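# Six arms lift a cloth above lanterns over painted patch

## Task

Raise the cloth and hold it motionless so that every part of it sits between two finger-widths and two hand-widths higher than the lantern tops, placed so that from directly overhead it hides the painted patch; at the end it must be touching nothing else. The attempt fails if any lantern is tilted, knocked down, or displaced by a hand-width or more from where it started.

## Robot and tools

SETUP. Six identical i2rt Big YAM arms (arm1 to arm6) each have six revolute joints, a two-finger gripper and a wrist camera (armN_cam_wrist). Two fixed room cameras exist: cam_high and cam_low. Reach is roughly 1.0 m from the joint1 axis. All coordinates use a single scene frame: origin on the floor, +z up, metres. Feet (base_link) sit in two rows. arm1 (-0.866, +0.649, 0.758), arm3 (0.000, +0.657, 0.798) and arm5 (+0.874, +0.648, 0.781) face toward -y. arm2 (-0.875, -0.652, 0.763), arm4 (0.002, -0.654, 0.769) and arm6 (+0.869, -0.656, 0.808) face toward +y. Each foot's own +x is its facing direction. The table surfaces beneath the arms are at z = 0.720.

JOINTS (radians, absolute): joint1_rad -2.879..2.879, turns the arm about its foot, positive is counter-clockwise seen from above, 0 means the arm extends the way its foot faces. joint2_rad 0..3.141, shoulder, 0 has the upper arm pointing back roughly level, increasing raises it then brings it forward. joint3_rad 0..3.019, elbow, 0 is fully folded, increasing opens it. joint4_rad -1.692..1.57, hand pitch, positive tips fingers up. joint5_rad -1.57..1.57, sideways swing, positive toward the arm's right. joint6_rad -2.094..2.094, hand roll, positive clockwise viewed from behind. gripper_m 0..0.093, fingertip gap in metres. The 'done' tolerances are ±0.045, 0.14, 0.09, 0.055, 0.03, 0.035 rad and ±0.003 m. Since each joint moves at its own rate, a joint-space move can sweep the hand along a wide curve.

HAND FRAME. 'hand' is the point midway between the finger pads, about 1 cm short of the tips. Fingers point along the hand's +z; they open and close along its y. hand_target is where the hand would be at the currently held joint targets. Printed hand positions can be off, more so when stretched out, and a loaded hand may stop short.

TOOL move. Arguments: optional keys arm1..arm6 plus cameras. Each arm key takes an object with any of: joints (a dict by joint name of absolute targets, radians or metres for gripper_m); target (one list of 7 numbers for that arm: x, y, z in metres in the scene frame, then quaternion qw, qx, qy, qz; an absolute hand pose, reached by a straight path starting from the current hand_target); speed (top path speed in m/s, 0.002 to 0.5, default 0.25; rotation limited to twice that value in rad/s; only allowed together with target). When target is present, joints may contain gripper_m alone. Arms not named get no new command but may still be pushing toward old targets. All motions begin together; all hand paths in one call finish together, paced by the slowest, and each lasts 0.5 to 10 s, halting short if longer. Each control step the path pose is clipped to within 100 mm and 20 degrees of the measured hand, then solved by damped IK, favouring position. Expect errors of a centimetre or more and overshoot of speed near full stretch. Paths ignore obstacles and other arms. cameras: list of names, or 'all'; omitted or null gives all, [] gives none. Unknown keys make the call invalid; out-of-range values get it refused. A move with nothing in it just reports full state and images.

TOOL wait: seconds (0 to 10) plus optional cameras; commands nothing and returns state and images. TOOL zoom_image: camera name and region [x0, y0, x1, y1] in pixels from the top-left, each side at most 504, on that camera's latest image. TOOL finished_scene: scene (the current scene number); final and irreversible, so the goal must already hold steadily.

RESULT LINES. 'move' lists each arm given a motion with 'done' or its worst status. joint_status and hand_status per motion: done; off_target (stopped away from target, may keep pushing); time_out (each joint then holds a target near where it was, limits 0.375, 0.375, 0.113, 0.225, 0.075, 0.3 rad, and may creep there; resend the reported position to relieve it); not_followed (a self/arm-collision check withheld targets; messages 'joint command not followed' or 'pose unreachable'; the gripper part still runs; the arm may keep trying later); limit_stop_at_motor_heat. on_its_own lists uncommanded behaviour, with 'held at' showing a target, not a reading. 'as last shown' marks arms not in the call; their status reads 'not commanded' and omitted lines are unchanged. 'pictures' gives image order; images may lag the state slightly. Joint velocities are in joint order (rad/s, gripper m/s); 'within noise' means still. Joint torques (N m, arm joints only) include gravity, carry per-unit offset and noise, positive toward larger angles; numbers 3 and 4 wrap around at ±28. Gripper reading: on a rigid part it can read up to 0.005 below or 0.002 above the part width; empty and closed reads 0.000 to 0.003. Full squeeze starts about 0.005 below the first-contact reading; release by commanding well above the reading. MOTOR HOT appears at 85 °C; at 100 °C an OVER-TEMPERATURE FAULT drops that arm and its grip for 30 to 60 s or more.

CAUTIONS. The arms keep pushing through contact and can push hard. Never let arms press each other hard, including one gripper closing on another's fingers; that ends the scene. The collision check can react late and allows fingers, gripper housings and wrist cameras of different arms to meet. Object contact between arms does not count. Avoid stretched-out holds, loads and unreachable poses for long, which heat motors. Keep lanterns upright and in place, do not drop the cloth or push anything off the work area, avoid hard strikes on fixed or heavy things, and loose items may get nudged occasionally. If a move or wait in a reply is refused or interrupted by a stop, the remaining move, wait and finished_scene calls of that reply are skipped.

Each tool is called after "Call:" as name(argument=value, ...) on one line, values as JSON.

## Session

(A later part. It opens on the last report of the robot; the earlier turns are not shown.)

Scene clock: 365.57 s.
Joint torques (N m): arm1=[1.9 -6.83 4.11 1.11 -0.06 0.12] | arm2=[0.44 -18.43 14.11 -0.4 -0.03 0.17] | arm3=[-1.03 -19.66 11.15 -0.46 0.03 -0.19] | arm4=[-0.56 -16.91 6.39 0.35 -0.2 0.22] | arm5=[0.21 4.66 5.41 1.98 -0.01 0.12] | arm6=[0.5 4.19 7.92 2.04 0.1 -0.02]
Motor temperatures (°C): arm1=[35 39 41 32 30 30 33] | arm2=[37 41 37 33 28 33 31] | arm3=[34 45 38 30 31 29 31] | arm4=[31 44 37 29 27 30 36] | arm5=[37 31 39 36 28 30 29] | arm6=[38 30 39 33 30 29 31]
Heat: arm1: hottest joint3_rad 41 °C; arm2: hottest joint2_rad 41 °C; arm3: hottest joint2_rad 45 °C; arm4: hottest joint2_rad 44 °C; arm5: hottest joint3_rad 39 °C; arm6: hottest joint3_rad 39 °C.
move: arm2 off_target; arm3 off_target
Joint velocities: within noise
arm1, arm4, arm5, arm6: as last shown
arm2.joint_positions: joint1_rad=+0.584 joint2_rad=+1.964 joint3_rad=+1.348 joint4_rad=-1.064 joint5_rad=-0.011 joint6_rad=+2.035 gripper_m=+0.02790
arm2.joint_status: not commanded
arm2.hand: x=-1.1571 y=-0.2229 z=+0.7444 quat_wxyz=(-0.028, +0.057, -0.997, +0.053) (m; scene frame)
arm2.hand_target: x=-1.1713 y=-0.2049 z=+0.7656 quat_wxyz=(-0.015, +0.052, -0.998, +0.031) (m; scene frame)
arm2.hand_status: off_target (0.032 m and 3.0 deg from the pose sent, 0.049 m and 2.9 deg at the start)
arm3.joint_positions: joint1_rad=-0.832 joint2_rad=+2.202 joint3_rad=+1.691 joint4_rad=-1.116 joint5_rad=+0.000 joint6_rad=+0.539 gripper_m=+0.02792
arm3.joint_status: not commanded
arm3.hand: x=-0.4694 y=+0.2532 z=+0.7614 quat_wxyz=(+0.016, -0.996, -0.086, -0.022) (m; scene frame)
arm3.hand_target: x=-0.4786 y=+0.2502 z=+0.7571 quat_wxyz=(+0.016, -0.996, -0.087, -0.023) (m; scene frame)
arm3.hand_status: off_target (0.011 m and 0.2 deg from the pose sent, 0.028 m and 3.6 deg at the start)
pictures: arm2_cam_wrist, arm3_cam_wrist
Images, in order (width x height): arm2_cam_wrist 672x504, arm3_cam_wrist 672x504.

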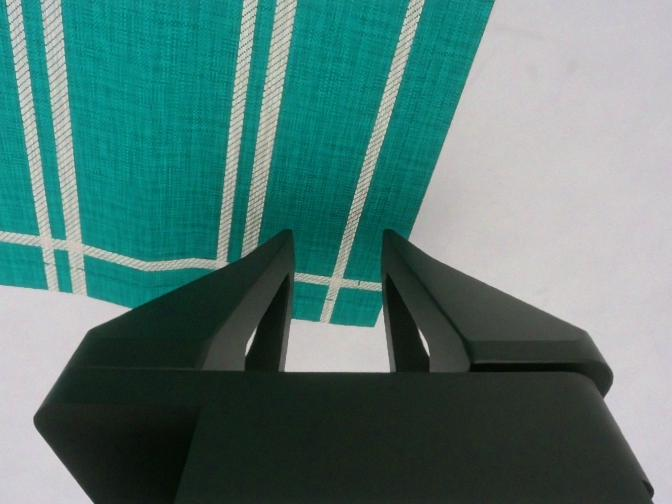

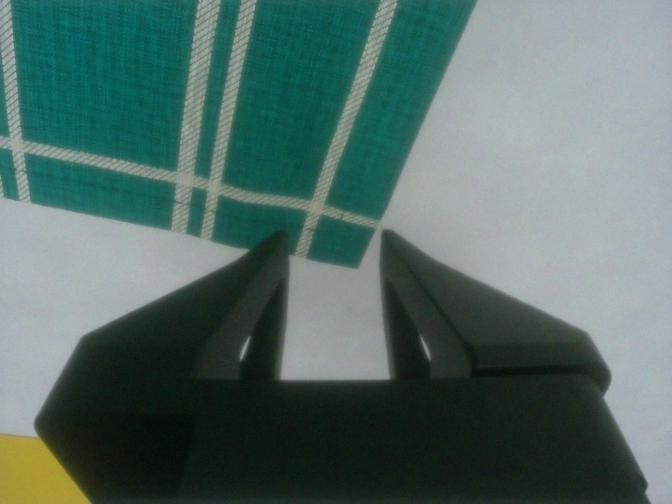

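Call:
move(arm2={"target":[-1.183,-0.196,0.755,0.015,-0.052,0.998,-0.031],"speed":0.15}, arm3={"target":[-0.488,0.240,0.757,-0.016,0.996,0.087,0.023],"speed":0.15}, cameras=[])

Call:
move(arm2={"target":[-1.180,-0.200,0.680,0.015,-0.052,0.998,-0.031],"speed":0.15}, arm3={"target":[-0.486,0.240,0.690,-0.016,0.996,0.087,0.023],"speed":0.15}, cameras=["arm2_cam_wrist","arm3_cam_wrist"])

Call:
move(arm2={"joints":{"gripper_m":0.0}}, arm3={"joints":{"gripper_m":0.0}}, cameras=["arm2_cam_wrist","arm3_cam_wrist"])

Scene clock: 380.93 s.
Joint torques (N m): arm1=[2.08 -7 4.08 1.18 -0.03 0.13] | arm2=[0.73 -16.26 14.27 -0.17 -0.03 0.16] | arm3=[-1.26 -19.66 11.33 -0.43 0.04 -0.14] | arm4=[-0.56 -16.91 6.39 0.35 -0.19 0.22] | arm5=[0.15 4.54 5.41 1.98 -0.02 0.12] | arm6=[0.32 4.31 7.94 2 0.1 -0.03]
Motor temperatures (°C): arm1=[35 39 41 32 30 30 33] | arm2=[37 41 39 33 28 33 31] | arm3=[34 43 40 30 31 29 30] | arm4=[31 44 37 29 27 30 36] | arm5=[37 31 39 36 28 30 29] | arm6=[38 30 39 33 30 29 30]
Heat: arm1: hottest joint3_rad 41 °C; arm2: hottest joint2_rad 41 °C; arm3: hottest joint2_rad 43 °C; arm4: hottest joint2_rad 44 °C; arm5: hottest joint3_rad 39 °C; arm6: hottest joint3_rad 39 °C.
move: arm2 off_target; arm3 off_target
Joint velocities: within noise
arm1, arm4: as last shown
arm2.joint_positions: joint1_rad=+0.590 joint2_rad=+1.977 joint3_rad=+1.388 joint4_rad=-1.065 joint5_rad=-0.011 joint6_rad=+2.044 gripper_m=+0.02790
arm2.joint_status: not commanded
arm2.hand: x=-1.1688 y=-0.2106 z=+0.7494 quat_wxyz=(-0.022, +0.055, -0.997, +0.042) (m; scene frame)
arm2.hand_target: x=-1.1827 y=-0.1967 z=+0.7554 quat_wxyz=(-0.015, +0.052, -0.998, +0.031) (m; scene frame)
arm2.hand_status: off_target (0.021 m and 1.5 deg from the pose sent, 0.039 m and 3.0 deg at the start)
arm3.joint_positions: joint1_rad=-0.832 joint2_rad=+2.232 joint3_rad=+1.752 joint4_rad=-1.145 joint5_rad=+0.000 joint6_rad=+0.538 gripper_m=+0.02792
arm3.joint_status: not commanded
arm3.hand: x=-0.4798 y=+0.2442 z=+0.7628 quat_wxyz=(+0.016, -0.996, -0.086, -0.021) (m; scene frame)
arm3.hand_target: x=-0.4877 y=+0.2402 z=+0.7571 quat_wxyz=(+0.016, -0.996, -0.087, -0.023) (m; scene frame)
arm3.hand_status: off_target (0.011 m and 0.2 deg from the pose sent, 0.023 m and 0.2 deg at the start)
arm5.joint_positions: joint1_rad=+0.761 joint2_rad=+0.532 joint3_rad=+1.601 joint4_rad=-1.251 joint5_rad=-0.003 joint6_rad=-0.638 gripper_m=+0.09396
arm5.joint_status: not commanded
arm5.hand: x=+0.9890 y=+0.5438 z=+1.4526 quat_wxyz=(-0.490, -0.044, -0.766, +0.414) (m; scene frame)
arm5.hand_target: x=+0.9860 y=+0.5467 z=+1.4602 quat_wxyz=(-0.496, -0.044, -0.760, +0.419) (m; scene frame)
arm5.hand_status: not commanded
arm6.joint_positions: joint1_rad=-0.362 joint2_rad=+0.585 joint3_rad=+1.585 joint4_rad=-1.155 joint5_rad=+0.213 joint6_rad=+0.229 gripper_m=+0.09396
arm6.joint_status: not commanded
arm6.hand: x=+0.9743 y=-0.4894 z=+1.4874 quat_wxyz=(-0.539, +0.292, -0.702, -0.363) (m; scene frame)
arm6.hand_target: x=+0.9724 y=-0.4942 z=+1.4948 quat_wxyz=(-0.544, +0.289, -0.696, -0.368) (m; scene frame)
arm6.hand_status: not commanded
pictures: none
No camera images: "cameras" was empty.

Scene clock: 382.03 s.
Joint torques (N m): arm1=[1.9 -7 4.15 1.1 -0.03 0.12] | arm2=[0.73 -11.99 8.49 1.25 0 0.13] | arm3=[-0.85 -16.38 7.72 1.32 0.11 -0.12] | arm4=[-0.56 -16.97 6.41 0.35 -0.2 0.22] | arm5=[0.21 4.54 5.39 1.98 -0.01 0.12] | arm6=[0.38 4.19 7.94 2 0.1 -0.03]
Motor temperatures (°C): arm1=[35 39 41 32 30 30 33] | arm2=[37 41 39 33 28 33 31] | arm3=[34 43 40 30 31 29 30] | arm4=[31 44 37 29 27 30 36] | arm5=[37 31 39 36 28 30 29] | arm6=[38 30 39 33 30 29 30]
Heat: arm1: hottest joint3_rad 41 °C; arm2: hottest joint2_rad 41 °C; arm3: hottest joint2_rad 43 °C; arm4: hottest joint2_rad 44 °C; arm5: hottest joint3_rad 39 °C; arm6: hottest joint3_rad 39 °C.
move: arm2 off_target; arm3 off_target
Joint velocities: within noise
arm1.joint_positions: joint1_rad=-0.587 joint2_rad=+1.694 joint3_rad=+0.918 joint4_rad=-0.675 joint5_rad=+0.010 joint6_rad=-1.880 gripper_m=+0.00187
arm1.joint_status: not commanded
arm1.hand: x=-1.1118 y=+0.2868 z=+0.7390 quat_wxyz=(+0.026, -0.141, -0.988, +0.049) (m; scene frame)
arm1.hand_target: x=-1.0899 y=+0.3085 z=+0.6915 quat_wxyz=(+0.000, -0.139, -0.990, +0.000) (m; scene frame)
arm1.hand_status: not commanded
arm2.joint_positions: joint1_rad=+0.590 joint2_rad=+2.023 joint3_rad=+1.389 joint4_rad=-0.942 joint5_rad=-0.012 joint6_rad=+2.046 gripper_m=+0.02791
arm2.joint_status: not commanded
arm2.hand: x=-1.1820 y=-0.1906 z=+0.7244 quat_wxyz=(-0.002, +0.055, -0.998, +0.008) (m; scene frame)
arm2.hand_target: x=-1.1783 y=-0.2024 z=+0.6825 quat_wxyz=(-0.015, +0.052, -0.998, +0.031) (m; scene frame)
arm2.hand_status: off_target (0.045 m and 3.1 deg from the pose sent, 0.071 m and 1.5 deg at the start)
arm3.joint_positions: joint1_rad=-0.832 joint2_rad=+2.267 joint3_rad=+1.752 joint4_rad=-1.062 joint5_rad=-0.003 joint6_rad=+0.538 gripper_m=+0.02792
arm3.joint_status: not commanded
arm3.hand: x=-0.4905 y=+0.2345 z=+0.7408 quat_wxyz=(+0.000, -0.996, -0.086, -0.002) (m; scene frame)
arm3.hand_target: x=-0.4834 y=+0.2421 z=+0.6925 quat_wxyz=(+0.016, -0.996, -0.087, -0.023) (m; scene frame)
arm3.hand_status: off_target (0.051 m and 3.0 deg from the pose sent, 0.073 m and 0.2 deg at the start)
arm4, arm5, arm6: as last shown
pictures: arm2_cam_wrist, arm3_cam_wrist
Images, in order (width x height): arm2_cam_wrist 672x504, arm3_cam_wrist 672x504.

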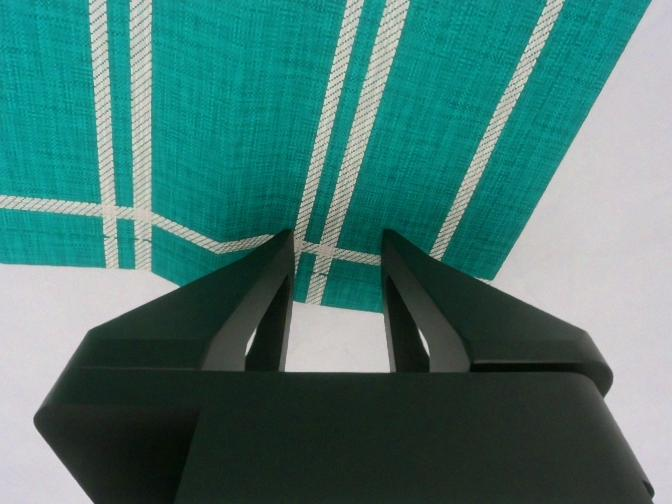

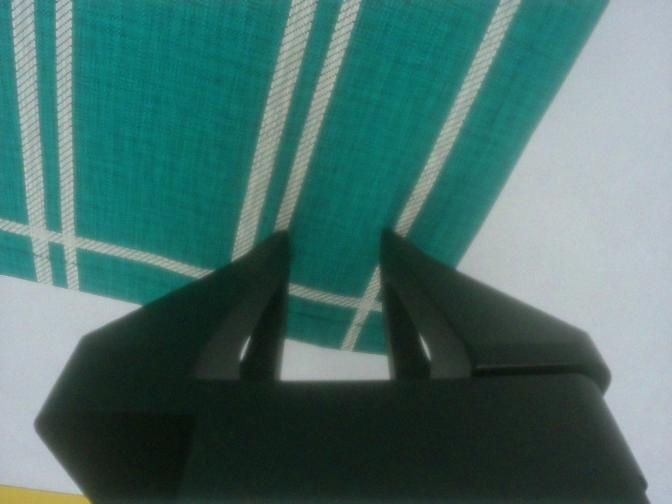

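Scene clock: 382.63 s.
Joint torques (N m): arm1=[1.96 -6.71 4.1 1.1 -0.05 0.12] | arm2=[0.79 -12.1 8.51 0.69 -0.05 0.13] | arm3=[-1.38 -16.32 7.77 0.95 0.18 -0.13] | arm4=[-0.56 -16.97 6.41 0.35 -0.19 0.21] | arm5=[0.15 4.6 5.39 1.98 -0.01 0.12] | arm6=[0.44 3.96 7.95 2.03 0.11 -0.01]
Motor temperatures (°C): arm1=[35 39 41 32 30 30 33] | arm2=[37 41 38 33 28 33 31] | arm3=[34 43 40 30 31 29 30] | arm4=[31 44 37 29 27 30 36] | arm5=[37 31 39 36 28 30 29] | arm6=[38 30 39 33 30 29 30]
Heat: arm1: hottest joint3_rad 41 °C; arm2: hottest joint2_rad 41 °C; arm3: hottest joint2_rad 43 °C; arm4: hottest joint2_rad 44 °C; arm5: hottest joint3_rad 39 °C; arm6: hottest joint3_rad 39 °C.
move: arm2 done; arm3 done
Joint velocities: within noise
arm1, arm4, arm5, arm6: as last shown
arm2.joint_positions: joint1_rad=+0.589 joint2_rad=+2.024 joint3_rad=+1.389 joint4_rad=-0.925 joint5_rad=-0.011 joint6_rad=+2.046 gripper_m=+0.00035
arm2.joint_status: all done
arm2.hand: x=-1.1837 y=-0.1869 z=+0.7239 quat_wxyz=(+0.002, +0.054, -0.999, +0.001) (m; scene frame)
arm2.hand_target: x=-1.1782 y=-0.2024 z=+0.6824 quat_wxyz=(-0.015, +0.052, -0.998, +0.031) (m; scene frame)
arm2.hand_status: not commanded
arm3.joint_positions: joint1_rad=-0.830 joint2_rad=+2.267 joint3_rad=+1.752 joint4_rad=-1.050 joint5_rad=-0.005 joint6_rad=+0.538 gripper_m=+0.00051
arm3.joint_status: all done
arm3.hand: x=-0.4917 y=+0.2313 z=+0.7406 quat_wxyz=(-0.004, -0.996, -0.087, +0.002) (m; scene frame)
arm3.hand_target: x=-0.4833 y=+0.2422 z=+0.6923 quat_wxyz=(+0.016, -0.996, -0.087, -0.023) (m; scene frame)
arm3.hand_status: not commanded
pictures: arm2_cam_wrist, arm3_cam_wrist
Images, in order (width x height): arm2_cam_wrist 672x504, arm3_cam_wrist 672x504.

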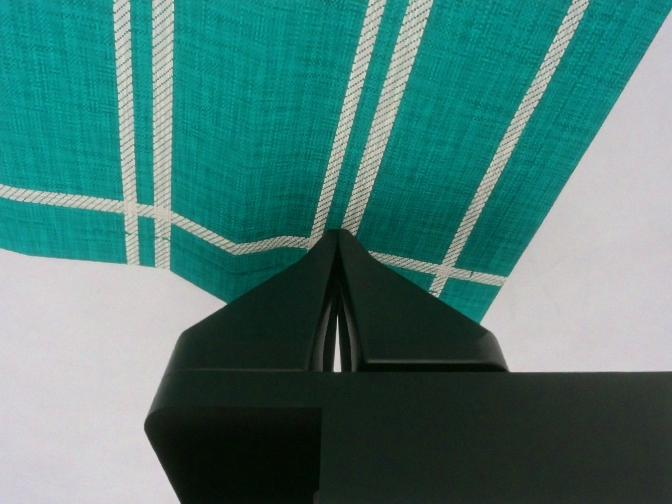

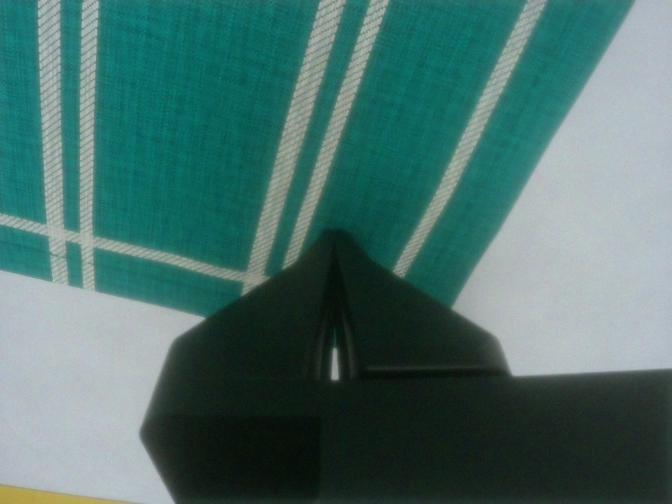

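Call:
move(arm2={"target":[-1.184,-0.212,0.760,0.0226,-0.052,0.998,-0.0462],"joints":{"gripper_m":0.046},"speed":0.15}, arm3={"target":[-0.494,0.248,0.765,-0.022,0.996,0.087,0.03],"joints":{"gripper_m":0.046},"speed":0.15}, cameras=["arm2_cam_wrist","arm3_cam_wrist"])

Call:
move(arm2={"target":[-1.176,-0.218,0.64,0.0226,-0.052,0.998,-0.0462],"speed":0.15}, arm3={"target":[-0.488,0.247,0.65,-0.022,0.996,0.087,0.03],"speed":0.15}, cameras=["arm2_cam_wrist","arm3_cam_wrist"])

Call:
move(arm2={"joints":{"gripper_m":0.0}}, arm3={"joints":{"gripper_m":0.0}}, cameras=["arm2_cam_wrist","arm3_cam_wrist"])

Scene clock: 407.90 s.
Joint torques (N m): arm1=[1.85 -6.77 4.14 1.16 -0.05 0.13] | arm2=[0.73 -19.55 12.81 -0.36 -0.06 0.17] | arm3=[-1.73 -23.3 11.15 -0.59 0.04 -0.18] | arm4=[-0.56 -16.91 6.41 0.34 -0.2 0.22] | arm5=[0.15 4.6 5.41 1.98 -0.01 0.12] | arm6=[0.44 4.13 7.95 1.99 0.11 -0.03]
Motor temperatures (°C): arm1=[35 38 40 32 30 30 33] | arm2=[37 40 36 33 28 33 31] | arm3=[34 42 39 30 31 29 30] | arm4=[31 44 37 29 27 29 36] | arm5=[37 31 38 36 28 30 29] | arm6=[38 30 39 33 29 29 30]
Heat: arm1: hottest joint3_rad 40 °C; arm2: hottest joint2_rad 40 °C; arm3: hottest joint2_rad 42 °C; arm4: hottest joint2_rad 44 °C; arm5: hottest joint3_rad 38 °C; arm6: hottest joint3_rad 39 °C.
move: arm2 off_target; arm3 off_target
Joint velocities: within noise
arm1, arm4, arm5, arm6: as last shown
arm2.joint_positions: joint1_rad=+0.606 joint2_rad=+1.999 joint3_rad=+1.389 joint4_rad=-1.097 joint5_rad=-0.015 joint6_rad=+2.060 gripper_m=+0.04590
arm2.joint_status: all done
arm2.hand: x=-1.1706 y=-0.2246 z=+0.7400 quat_wxyz=(-0.034, +0.055, -0.996, +0.065) (m; scene frame)
arm2.hand_target: x=-1.1836 y=-0.2127 z=+0.7602 quat_wxyz=(-0.022, +0.052, -0.997, +0.046) (m; scene frame)
arm2.hand_status: off_target (0.027 m and 2.6 deg from the pose sent, 0.044 m and 5.9 deg at the start)
arm3.joint_positions: joint1_rad=-0.842 joint2_rad=+2.267 joint3_rad=+1.776 joint4_rad=-1.186 joint5_rad=+0.002 joint6_rad=+0.526 gripper_m=+0.04590
arm3.joint_status: all done
arm3.hand: x=-0.4794 y=+0.2530 z=+0.7501 quat_wxyz=(+0.031, -0.995, -0.087, -0.042) (m; scene frame)
arm3.hand_target: x=-0.4937 y=+0.2484 z=+0.7653 quat_wxyz=(+0.022, -0.996, -0.087, -0.030) (m; scene frame)
arm3.hand_status: off_target (0.021 m and 1.7 deg from the pose sent, 0.030 m and 4.7 deg at the start)
pictures: arm2_cam_wrist, arm3_cam_wrist
Images, in order (width x height): arm2_cam_wrist 672x504, arm3_cam_wrist 672x504.

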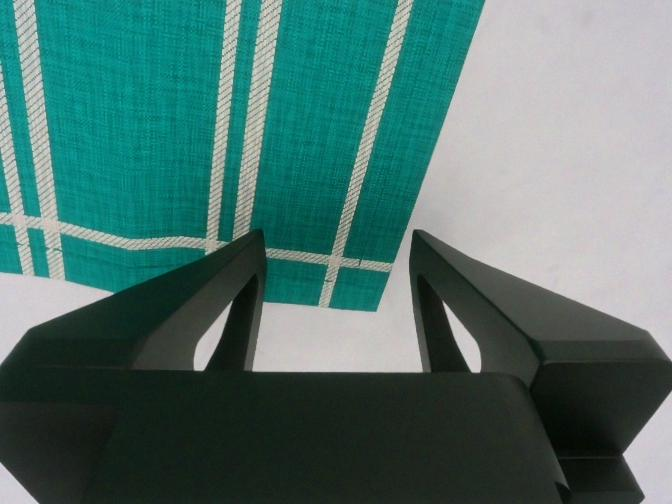

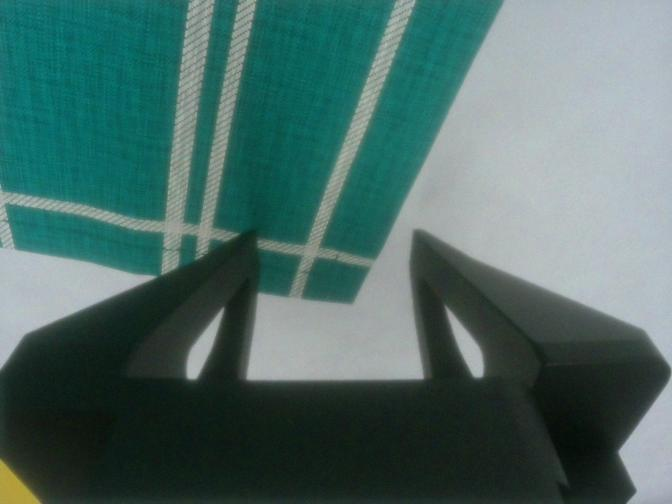

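Scene clock: 409.30 s.
Joint torques (N m): arm1=[2.08 -6.65 4.05 1.17 -0.04 0.11] | arm2=[0.38 -8.29 4.98 2.11 0.02 0.11] | arm3=[-1.03 -13.33 5.01 1.89 0.17 -0.11] | arm4=[-0.62 -16.97 6.41 0.34 -0.2 0.22] | arm5=[0.21 4.54 5.41 1.99 -0.01 0.12] | arm6=[0.5 4.19 7.97 2.03 0.1 -0.02]
Motor temperatures (°C): arm1=[35 38 40 32 30 30 33] | arm2=[37 40 35 33 28 33 30] | arm3=[34 42 39 30 31 29 30] | arm4=[31 44 37 29 27 29 37] | arm5=[37 31 38 36 28 30 29] | arm6=[38 30 39 33 29 29 30]
Heat: arm1: hottest joint3_rad 40 °C; arm2: hottest joint2_rad 40 °C; arm3: hottest joint2_rad 42 °C; arm4: hottest joint2_rad 44 °C; arm5: hottest joint3_rad 38 °C; arm6: hottest joint3_rad 39 °C.
move: arm2 off_target; arm3 off_target
Joint velocities: within noise
arm1, arm5, arm6: as last shown
arm2.joint_positions: joint1_rad=+0.606 joint2_rad=+2.018 joint3_rad=+1.374 joint4_rad=-0.910 joint5_rad=-0.016 joint6_rad=+2.060 gripper_m=+0.04590
arm2.joint_status: not commanded
arm2.hand: x=-1.1911 y=-0.1948 z=+0.7224 quat_wxyz=(+0.006, +0.056, -0.998, +0.000) (m; scene frame)
arm2.hand_target: x=-1.1715 y=-0.2244 z=+0.6492 quat_wxyz=(-0.023, +0.052, -0.997, +0.046) (m; scene frame)
arm2.hand_status: off_target (0.087 m and 6.3 deg from the pose sent, 0.100 m and 2.6 deg at the start)
arm3.joint_positions: joint1_rad=-0.842 joint2_rad=+2.280 joint3_rad=+1.772 joint4_rad=-1.029 joint5_rad=-0.002 joint6_rad=+0.526 gripper_m=+0.04590
arm3.joint_status: not commanded
arm3.hand: x=-0.5054 y=+0.2301 z=+0.7390 quat_wxyz=(-0.011, -0.996, -0.088, +0.014) (m; scene frame)
arm3.hand_target: x=-0.4817 y=+0.2522 z=+0.6576 quat_wxyz=(+0.022, -0.996, -0.087, -0.030) (m; scene frame)
arm3.hand_status: off_target (0.092 m and 6.3 deg from the pose sent, 0.101 m and 1.8 deg at the start)
arm4.joint_positions: joint1_rad=+1.018 joint2_rad=+2.202 joint3_rad=+1.749 joint4_rad=-1.053 joint5_rad=+0.003 joint6_rad=-0.415 gripper_m=+0.00169
arm4.joint_status: not commanded
arm4.hand: x=-0.5482 y=-0.2905 z=+0.7521 quat_wxyz=(-0.017, +0.996, -0.083, -0.029) (m; scene frame)
arm4.hand_target: x=-0.5343 y=-0.3010 z=+0.7126 quat_wxyz=(+0.000, +0.996, -0.087, +0.000) (m; scene frame)
arm4.hand_status: not commanded
pictures: arm2_cam_wrist, arm3_cam_wrist
Images, in order (width x height): arm2_cam_wrist 672x504, arm3_cam_wrist 672x504.

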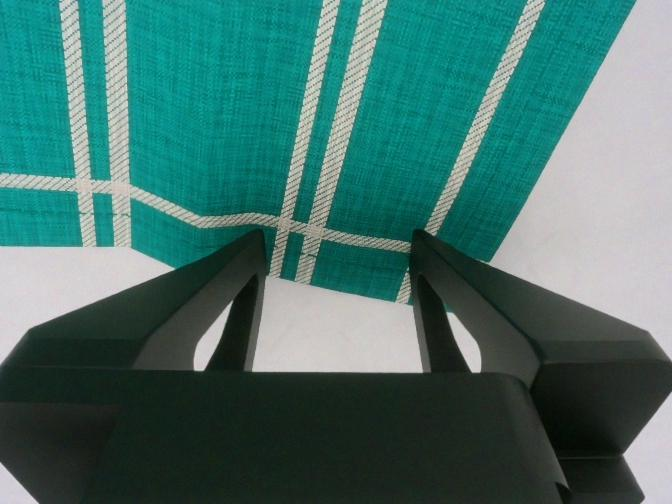

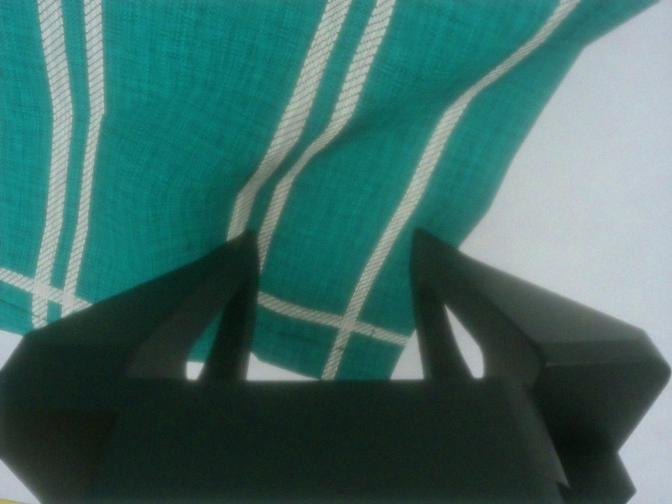

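Scene clock: 410.03 s.
Joint torques (N m): arm1=[1.79 -6.89 4.07 1.07 -0.05 0.13] | arm2=[0.44 -8.29 5.04 1.17 -0.08 0.1] | arm3=[-0.91 -13.45 5.05 0.91 0.09 -0.09] | arm4=[-0.56 -16.91 6.41 0.34 -0.2 0.22] | arm5=[0.21 4.48 5.44 1.96 -0.01 0.12] | arm6=[0.38 4.01 7.9 2.03 0.1 -0.02]
Motor temperatures (°C): arm1=[35 38 40 32 30 30 33] | arm2=[37 40 35 33 28 33 30] | arm3=[34 42 38 30 31 29 30] | arm4=[31 44 37 29 27 29 37] | arm5=[37 31 38 36 27 30 29] | arm6=[38 30 39 33 29 29 30]
Heat: arm1: hottest joint3_rad 40 °C; arm2: hottest joint2_rad 40 °C; arm3: hottest joint2_rad 42 °C; arm4: hottest joint2_rad 44 °C; arm5: hottest joint3_rad 38 °C; arm6: hottest joint3_rad 39 °C.
move: arm2 done; arm3 done
Joint velocities: within noise
arm1, arm4, arm5, arm6: as last shown
arm2.joint_positions: joint1_rad=+0.606 joint2_rad=+2.018 joint3_rad=+1.374 joint4_rad=-0.880 joint5_rad=-0.013 joint6_rad=+2.061 gripper_m=+0.00091
arm2.joint_status: all done
arm2.hand: x=-1.1947 y=-0.1883 z=+0.7225 quat_wxyz=(+0.012, +0.055, -0.998, -0.014) (m; scene frame)
arm2.hand_target: x=-1.1715 y=-0.2244 z=+0.6492 quat_wxyz=(-0.023, +0.052, -0.997, +0.046) (m; scene frame)
arm2.hand_status: not commanded
arm3.joint_positions: joint1_rad=-0.842 joint2_rad=+2.280 joint3_rad=+1.772 joint4_rad=-1.004 joint5_rad=+0.000 joint6_rad=+0.526 gripper_m=+0.00127
arm3.joint_status: all done
arm3.hand: x=-0.5104 y=+0.2265 z=+0.7393 quat_wxyz=(-0.017, -0.996, -0.088, +0.025) (m; scene frame)
arm3.hand_target: x=-0.4817 y=+0.2522 z=+0.6576 quat_wxyz=(+0.022, -0.996, -0.087, -0.030) (m; scene frame)
arm3.hand_status: not commanded
pictures: arm2_cam_wrist, arm3_cam_wrist
Images, in order (width x height): arm2_cam_wrist 672x504, arm3_cam_wrist 672x504.

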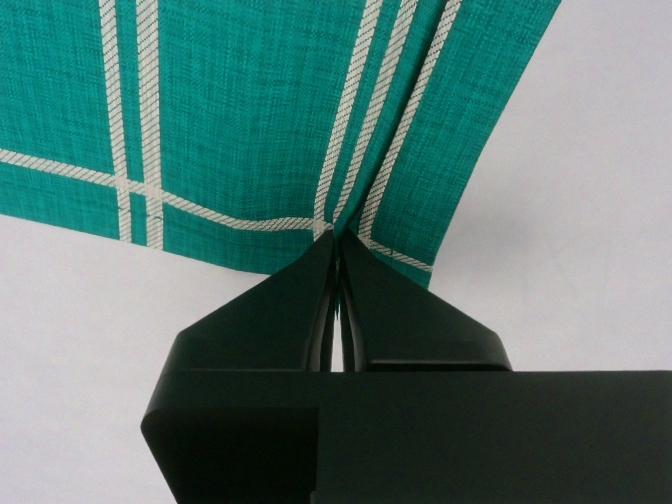

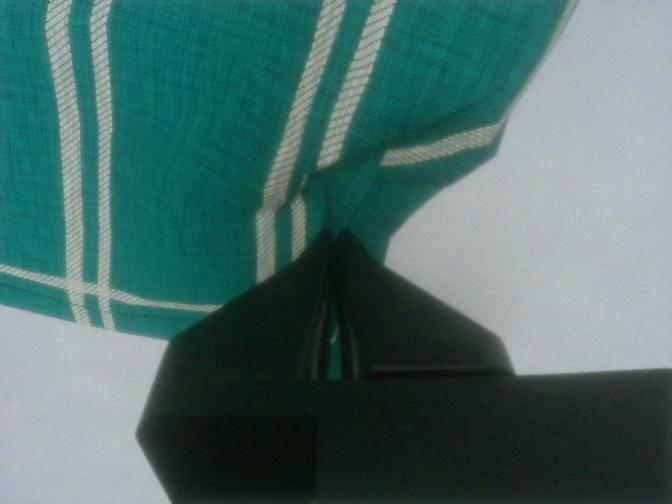

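Call:
move(arm1={"target":[-1.105,0.290,0.88,0,0.139,0.990,0],"speed":0.12}, arm2={"target":[-1.180,-0.200,0.86,0,-0.052,0.9986,0],"speed":0.12}, arm3={"target":[-0.510,0.230,0.88,0,0.996,0.087,0],"speed":0.12}, arm4={"target":[-0.545,-0.292,0.89,0,0.996,-0.087,0],"speed":0.12})

Scene clock: 421.77 s.
Joint torques (N m): arm1=[0.91 -15.74 11.12 -0.61 0.36 0.1] | arm2=[0.79 -17.79 14.93 -0.57 -0.26 -0.03] | arm3=[-0.97 -23.24 12.19 -0.58 0.15 -0.14] | arm4=[-0.67 -20.6 13.11 -0.64 -0.28 0.19] | arm5=[0.21 4.54 5.41 1.94 -0.02 0.12] | arm6=[0.38 4.25 7.92 2.03 0.09 -0.03]
Motor temperatures (°C): arm1=[35 38 40 32 30 30 33] | arm2=[37 39 35 33 28 32 31] | arm3=[34 43 38 30 31 29 31] | arm4=[31 44 38 29 27 29 37] | arm5=[37 31 38 35 27 30 29] | arm6=[38 30 39 33 29 29 30]
Heat: arm1: hottest joint3_rad 40 °C; arm2: hottest joint2_rad 39 °C; arm3: hottest joint2_rad 43 °C; arm4: hottest joint2_rad 44 °C; arm5: hottest joint3_rad 38 °C; arm6: hottest joint3_rad 39 °C.
move: arm1 off_target; arm2 off_target; arm3 off_target; arm4 off_target
Joint velocities: arm1=[within noise] | arm2=[within noise] | arm3=[-0.005 0.005 0.012 0.007 -0.007 0.183 0.001] | arm4=[within noise] | arm5=[within noise] | arm6=[within noise]
arm1.joint_positions: joint1_rad=-0.577 joint2_rad=+1.541 joint3_rad=+1.118 joint4_rad=-1.168 joint5_rad=-0.003 joint6_rad=-1.880 gripper_m=+0.00176
arm1.joint_status: not commanded
arm1.hand: x=-1.0985 y=+0.2964 z=+0.8613 quat_wxyz=(-0.010, -0.136, -0.991, -0.011) (m; scene frame)
arm1.hand_target: x=-1.1047 y=+0.2904 z=+0.8799 quat_wxyz=(+0.000, -0.139, -0.990, +0.000) (m; scene frame)
arm1.hand_status: off_target (0.021 m and 1.7 deg from the pose sent, 0.141 m and 6.4 deg at the start)
arm2.joint_positions: joint1_rad=+0.588 joint2_rad=+1.833 joint3_rad=+1.429 joint4_rad=-1.191 joint5_rad=+0.001 joint6_rad=+2.061 gripper_m=+0.00082
arm2.joint_status: not commanded
arm2.hand: x=-1.1672 y=-0.2084 z=+0.8381 quat_wxyz=(-0.012, +0.046, -0.999, +0.013) (m; scene frame)
arm2.hand_target: x=-1.1794 y=-0.2006 z=+0.8600 quat_wxyz=(+0.000, +0.052, -0.999, +0.000) (m; scene frame)
arm2.hand_status: off_target (0.027 m and 2.2 deg from the pose sent, 0.139 m and 2.1 deg at the start)
arm3.joint_positions: joint1_rad=-0.841 joint2_rad=+2.172 joint3_rad=+1.930 joint4_rad=-1.353 joint5_rad=-0.003 joint6_rad=+0.526 gripper_m=+0.00107
arm3.joint_status: not commanded
arm3.hand: x=-0.5012 y=+0.2330 z=+0.8644 quat_wxyz=(+0.005, -0.996, -0.088, -0.010) (m; scene frame)
arm3.hand_target: x=-0.5097 y=+0.2304 z=+0.8801 quat_wxyz=(+0.000, -0.996, -0.087, +0.000) (m; scene frame)
arm3.hand_status: off_target (0.018 m and 1.3 deg from the pose sent, 0.141 m and 3.4 deg at the start)
arm4.joint_positions: joint1_rad=+1.017 joint2_rad=+2.122 joint3_rad=+1.944 joint4_rad=-1.421 joint5_rad=+0.006 joint6_rad=-0.415 gripper_m=+0.00163
arm4.joint_status: not commanded
arm4.hand: x=-0.5367 y=-0.2968 z=+0.8723 quat_wxyz=(+0.004, +0.996, -0.084, +0.012) (m; scene frame)
arm4.hand_target: x=-0.5444 y=-0.2923 z=+0.8901 quat_wxyz=(+0.000, +0.996, -0.087, +0.000) (m; scene frame)
arm4.hand_status: off_target (0.020 m and 1.5 deg from the pose sent, 0.138 m and 3.9 deg at the start)
arm5, arm6: as last shown
pictures: arm1_cam_wrist, arm2_cam_wrist, arm3_cam_wrist, arm4_cam_wrist, arm5_cam_wrist, arm6_cam_wrist, cam_high, cam_low
Images, in order (width x height): arm1_cam_wrist 672x504, arm2_cam_wrist 672x504, arm3_cam_wrist 672x504, arm4_cam_wrist 672x504, arm5_cam_wrist 672x504, arm6_cam_wrist 672x504, cam_high 672x504, cam_low 672x504.

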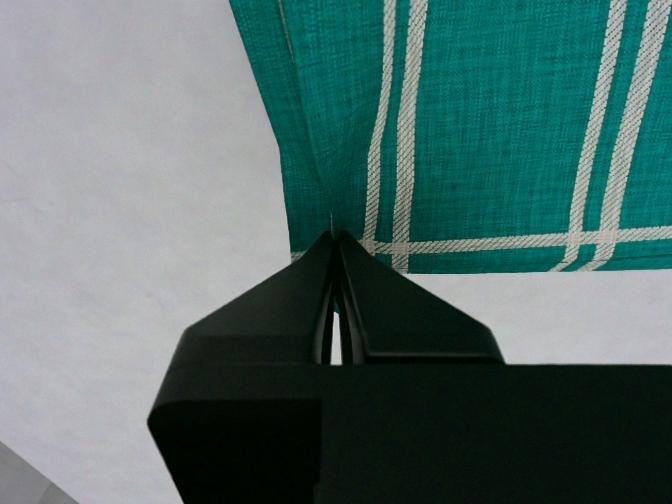

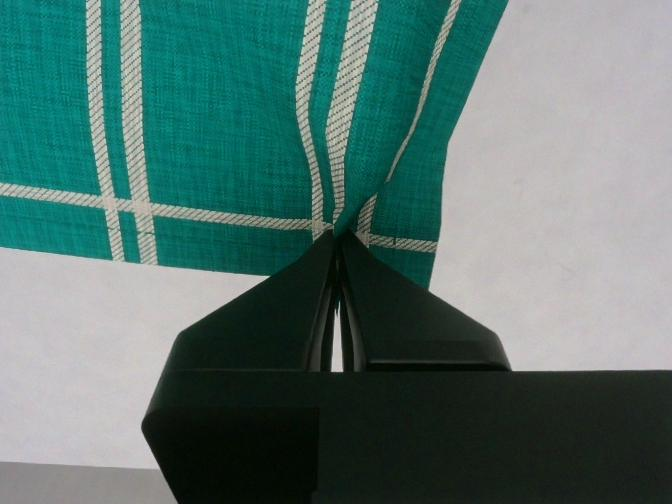

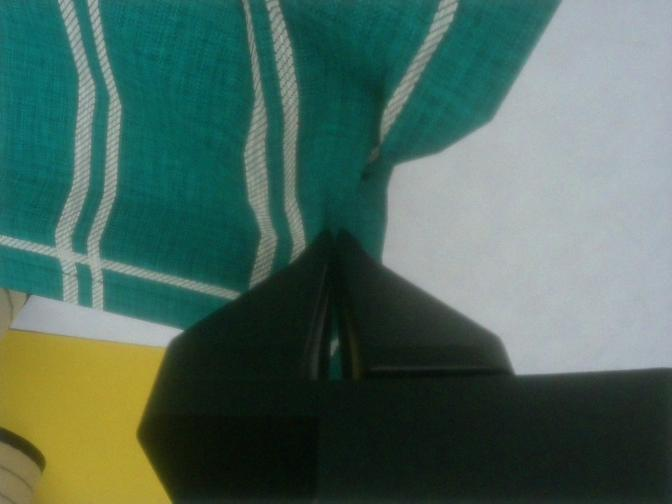

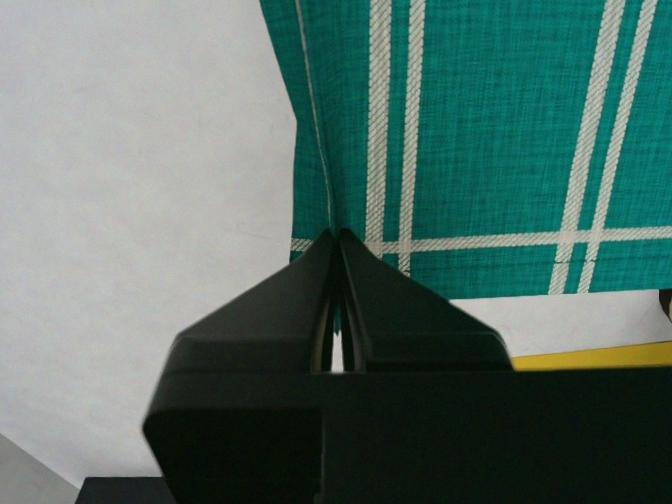

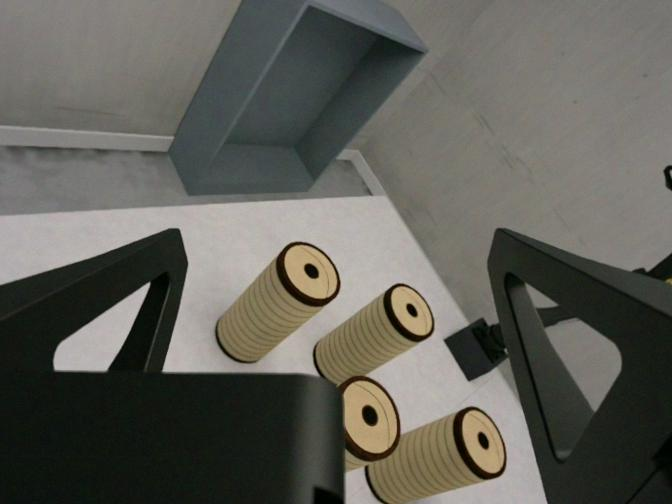

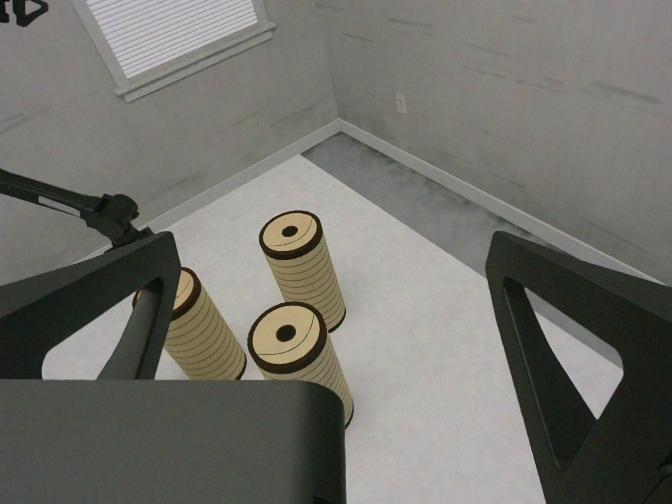

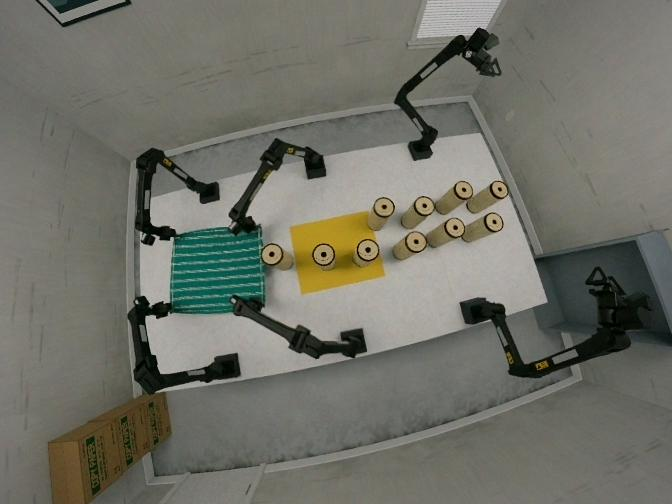

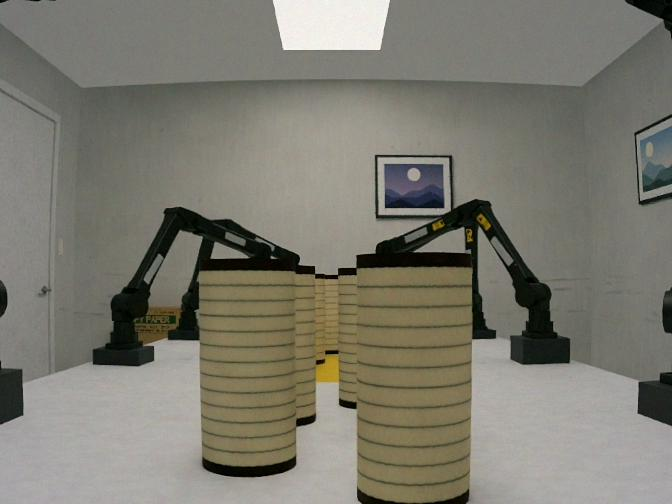

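Call:
move(arm1={"target":[-1.115,0.288,1.225,0,0.139,0.990,0],"speed":0.15}, arm2={"target":[-1.185,-0.205,1.215,0,-0.052,0.9986,0],"speed":0.15}, arm3={"target":[-0.500,0.228,1.225,0.103,0.981,0.086,-0.1405],"speed":0.15}, arm4={"target":[-0.535,-0.290,1.24,-0.0844,0.981,-0.086,-0.152],"speed":0.15}, cameras=["arm3_cam_wrist","arm2_cam_wrist","cam_high","cam_low"])

Scene clock: 470.57 s.
Joint torques (N m): arm1=[0.09 -13.27 13.27 0.5 0.19 0.01] | arm2=[1.2 -14.8 16.95 0.38 -0.12 0.05] | arm3=[-0.5 -20.95 12.74 0.25 0.02 -0.01] | arm4=[-1.61 -17.26 13.39 0.35 -0.22 0.11] | arm5=[0.15 4.54 5.39 1.96 -0.02 0.11] | arm6=[0.56 4.07 7.92 2.03 0.1 -0.03]
Motor temperatures (°C): arm1=[35 39 44 32 30 30 33] | arm2=[37 41 38 33 28 32 32] | arm3=[34 48 40 30 31 29 32] | arm4=[31 45 44 29 27 29 37] | arm5=[37 31 38 35 27 30 29] | arm6=[37 30 39 33 29 29 30]
Heat: arm1: hottest joint3_rad 44 °C; arm2: hottest joint2_rad 41 °C; arm3: hottest joint2_rad 48 °C; arm4: hottest joint2_rad 45 °C; arm5: hottest joint3_rad 38 °C; arm6: hottest joint3_rad 39 °C.
move: arm1 off_target; arm2 off_target; arm3 off_target; arm4 off_target
Joint velocities: within noise
arm1.joint_positions: joint1_rad=-0.577 joint2_rad=+1.358 joint3_rad=+1.802 joint4_rad=-1.676 joint5_rad=+0.000 joint6_rad=-1.880 gripper_m=+0.00176
arm1.joint_status: not commanded
arm1.hand: x=-1.1099 y=+0.2842 z=+1.1998 quat_wxyz=(+0.068, -0.135, -0.977, +0.150) (m; scene frame)
arm1.hand_target: x=-1.1143 y=+0.2887 z=+1.2238 quat_wxyz=(+0.082, -0.138, -0.972, +0.170) (m; scene frame)
arm1.hand_status: off_target (0.026 m and 18.9 deg from the pose sent, 0.364 m and 1.7 deg at the start; a joint's target at an end of its range on 53 of 93 steps)
arm2.joint_positions: joint1_rad=+0.593 joint2_rad=+1.631 joint3_rad=+2.060 joint4_rad=-1.679 joint5_rad=+0.000 joint6_rad=+2.061 gripper_m=+0.00082
arm2.joint_status: not commanded
arm2.hand: x=-1.1776 y=-0.2021 z=+1.1850 quat_wxyz=(+0.076, +0.049, -0.987, -0.134) (m; scene frame)
arm2.hand_target: x=-1.1839 y=-0.2064 z=+1.2137 quat_wxyz=(+0.094, +0.052, -0.982, -0.157) (m; scene frame)
arm2.hand_status: off_target (0.031 m and 17.7 deg from the pose sent, 0.377 m and 2.2 deg at the start; a joint's target at an end of its range on 53 of 93 steps)
arm3.joint_positions: joint1_rad=-0.841 joint2_rad=+1.967 joint3_rad=+2.458 joint4_rad=-1.667 joint5_rad=-0.003 joint6_rad=+0.526 gripper_m=+0.00107
arm3.joint_status: not commanded
arm3.hand: x=-0.5051 y=+0.2293 z=+1.2038 quat_wxyz=(-0.114, -0.977, -0.086, +0.160) (m; scene frame)
arm3.hand_target: x=-0.4994 y=+0.2287 z=+1.2243 quat_wxyz=(-0.125, -0.974, -0.085, +0.171) (m; scene frame)
arm3.hand_status: off_target (0.022 m and 2.7 deg from the pose sent, 0.361 m and 21.3 deg at the start; a joint's target at an end of its range on 33 of 93 steps)
arm4.joint_positions: joint1_rad=+1.017 joint2_rad=+1.920 joint3_rad=+2.494 joint4_rad=-1.664 joint5_rad=+0.004 joint6_rad=-0.415 gripper_m=+0.00163
arm4.joint_status: not commanded
arm4.hand: x=-0.5393 y=-0.2950 z=+1.2208 quat_wxyz=(-0.116, +0.968, -0.082, -0.209) (m; scene frame)
arm4.hand_target: x=-0.5341 y=-0.2907 z=+1.2391 quat_wxyz=(-0.124, +0.963, -0.085, -0.223) (m; scene frame)
arm4.hand_status: off_target (0.020 m and 7.7 deg from the pose sent, 0.368 m and 21.5 deg at the start; a joint's target at an end of its range on 49 of 93 steps)
arm5, arm6: as last shown
pictures: arm2_cam_wrist, arm3_cam_wrist, cam_high, cam_low
Images, in order (width x height): arm2_cam_wrist 672x504, arm3_cam_wrist 672x504, cam_high 672x504, cam_low 672x504.

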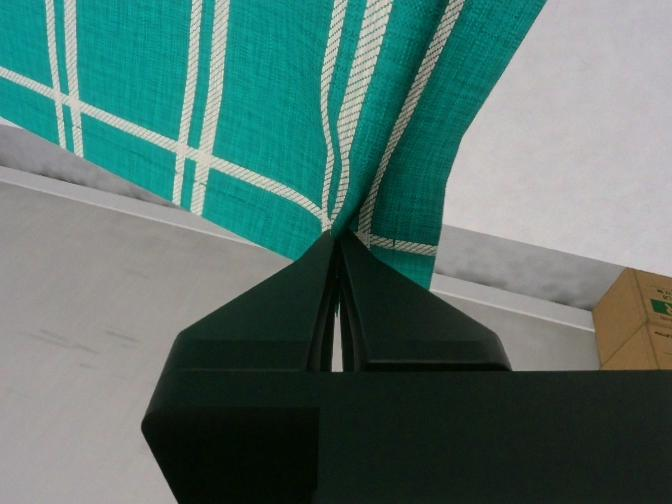

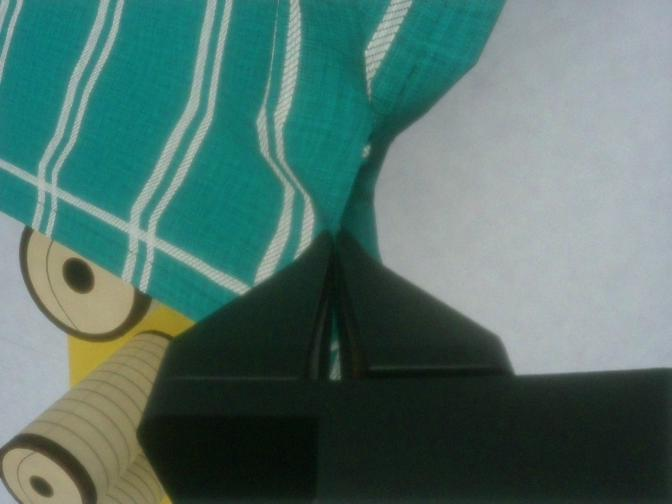

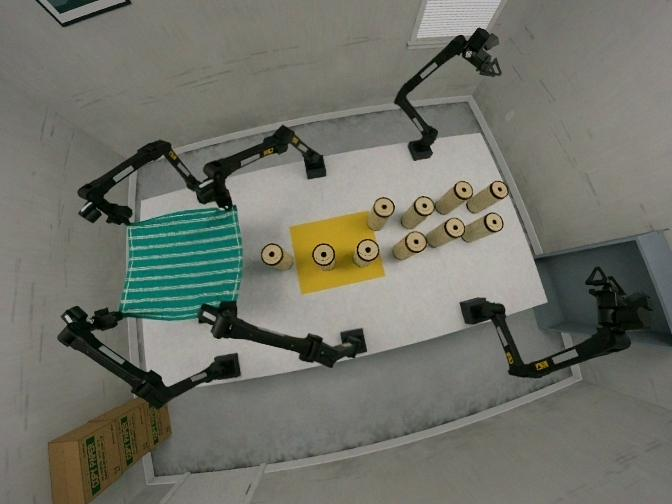

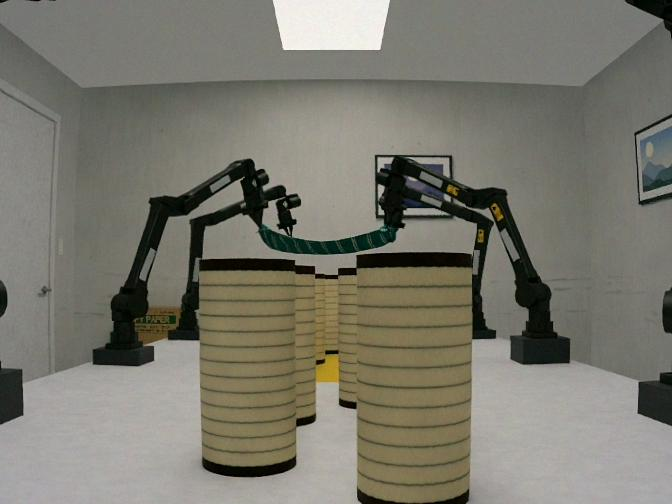

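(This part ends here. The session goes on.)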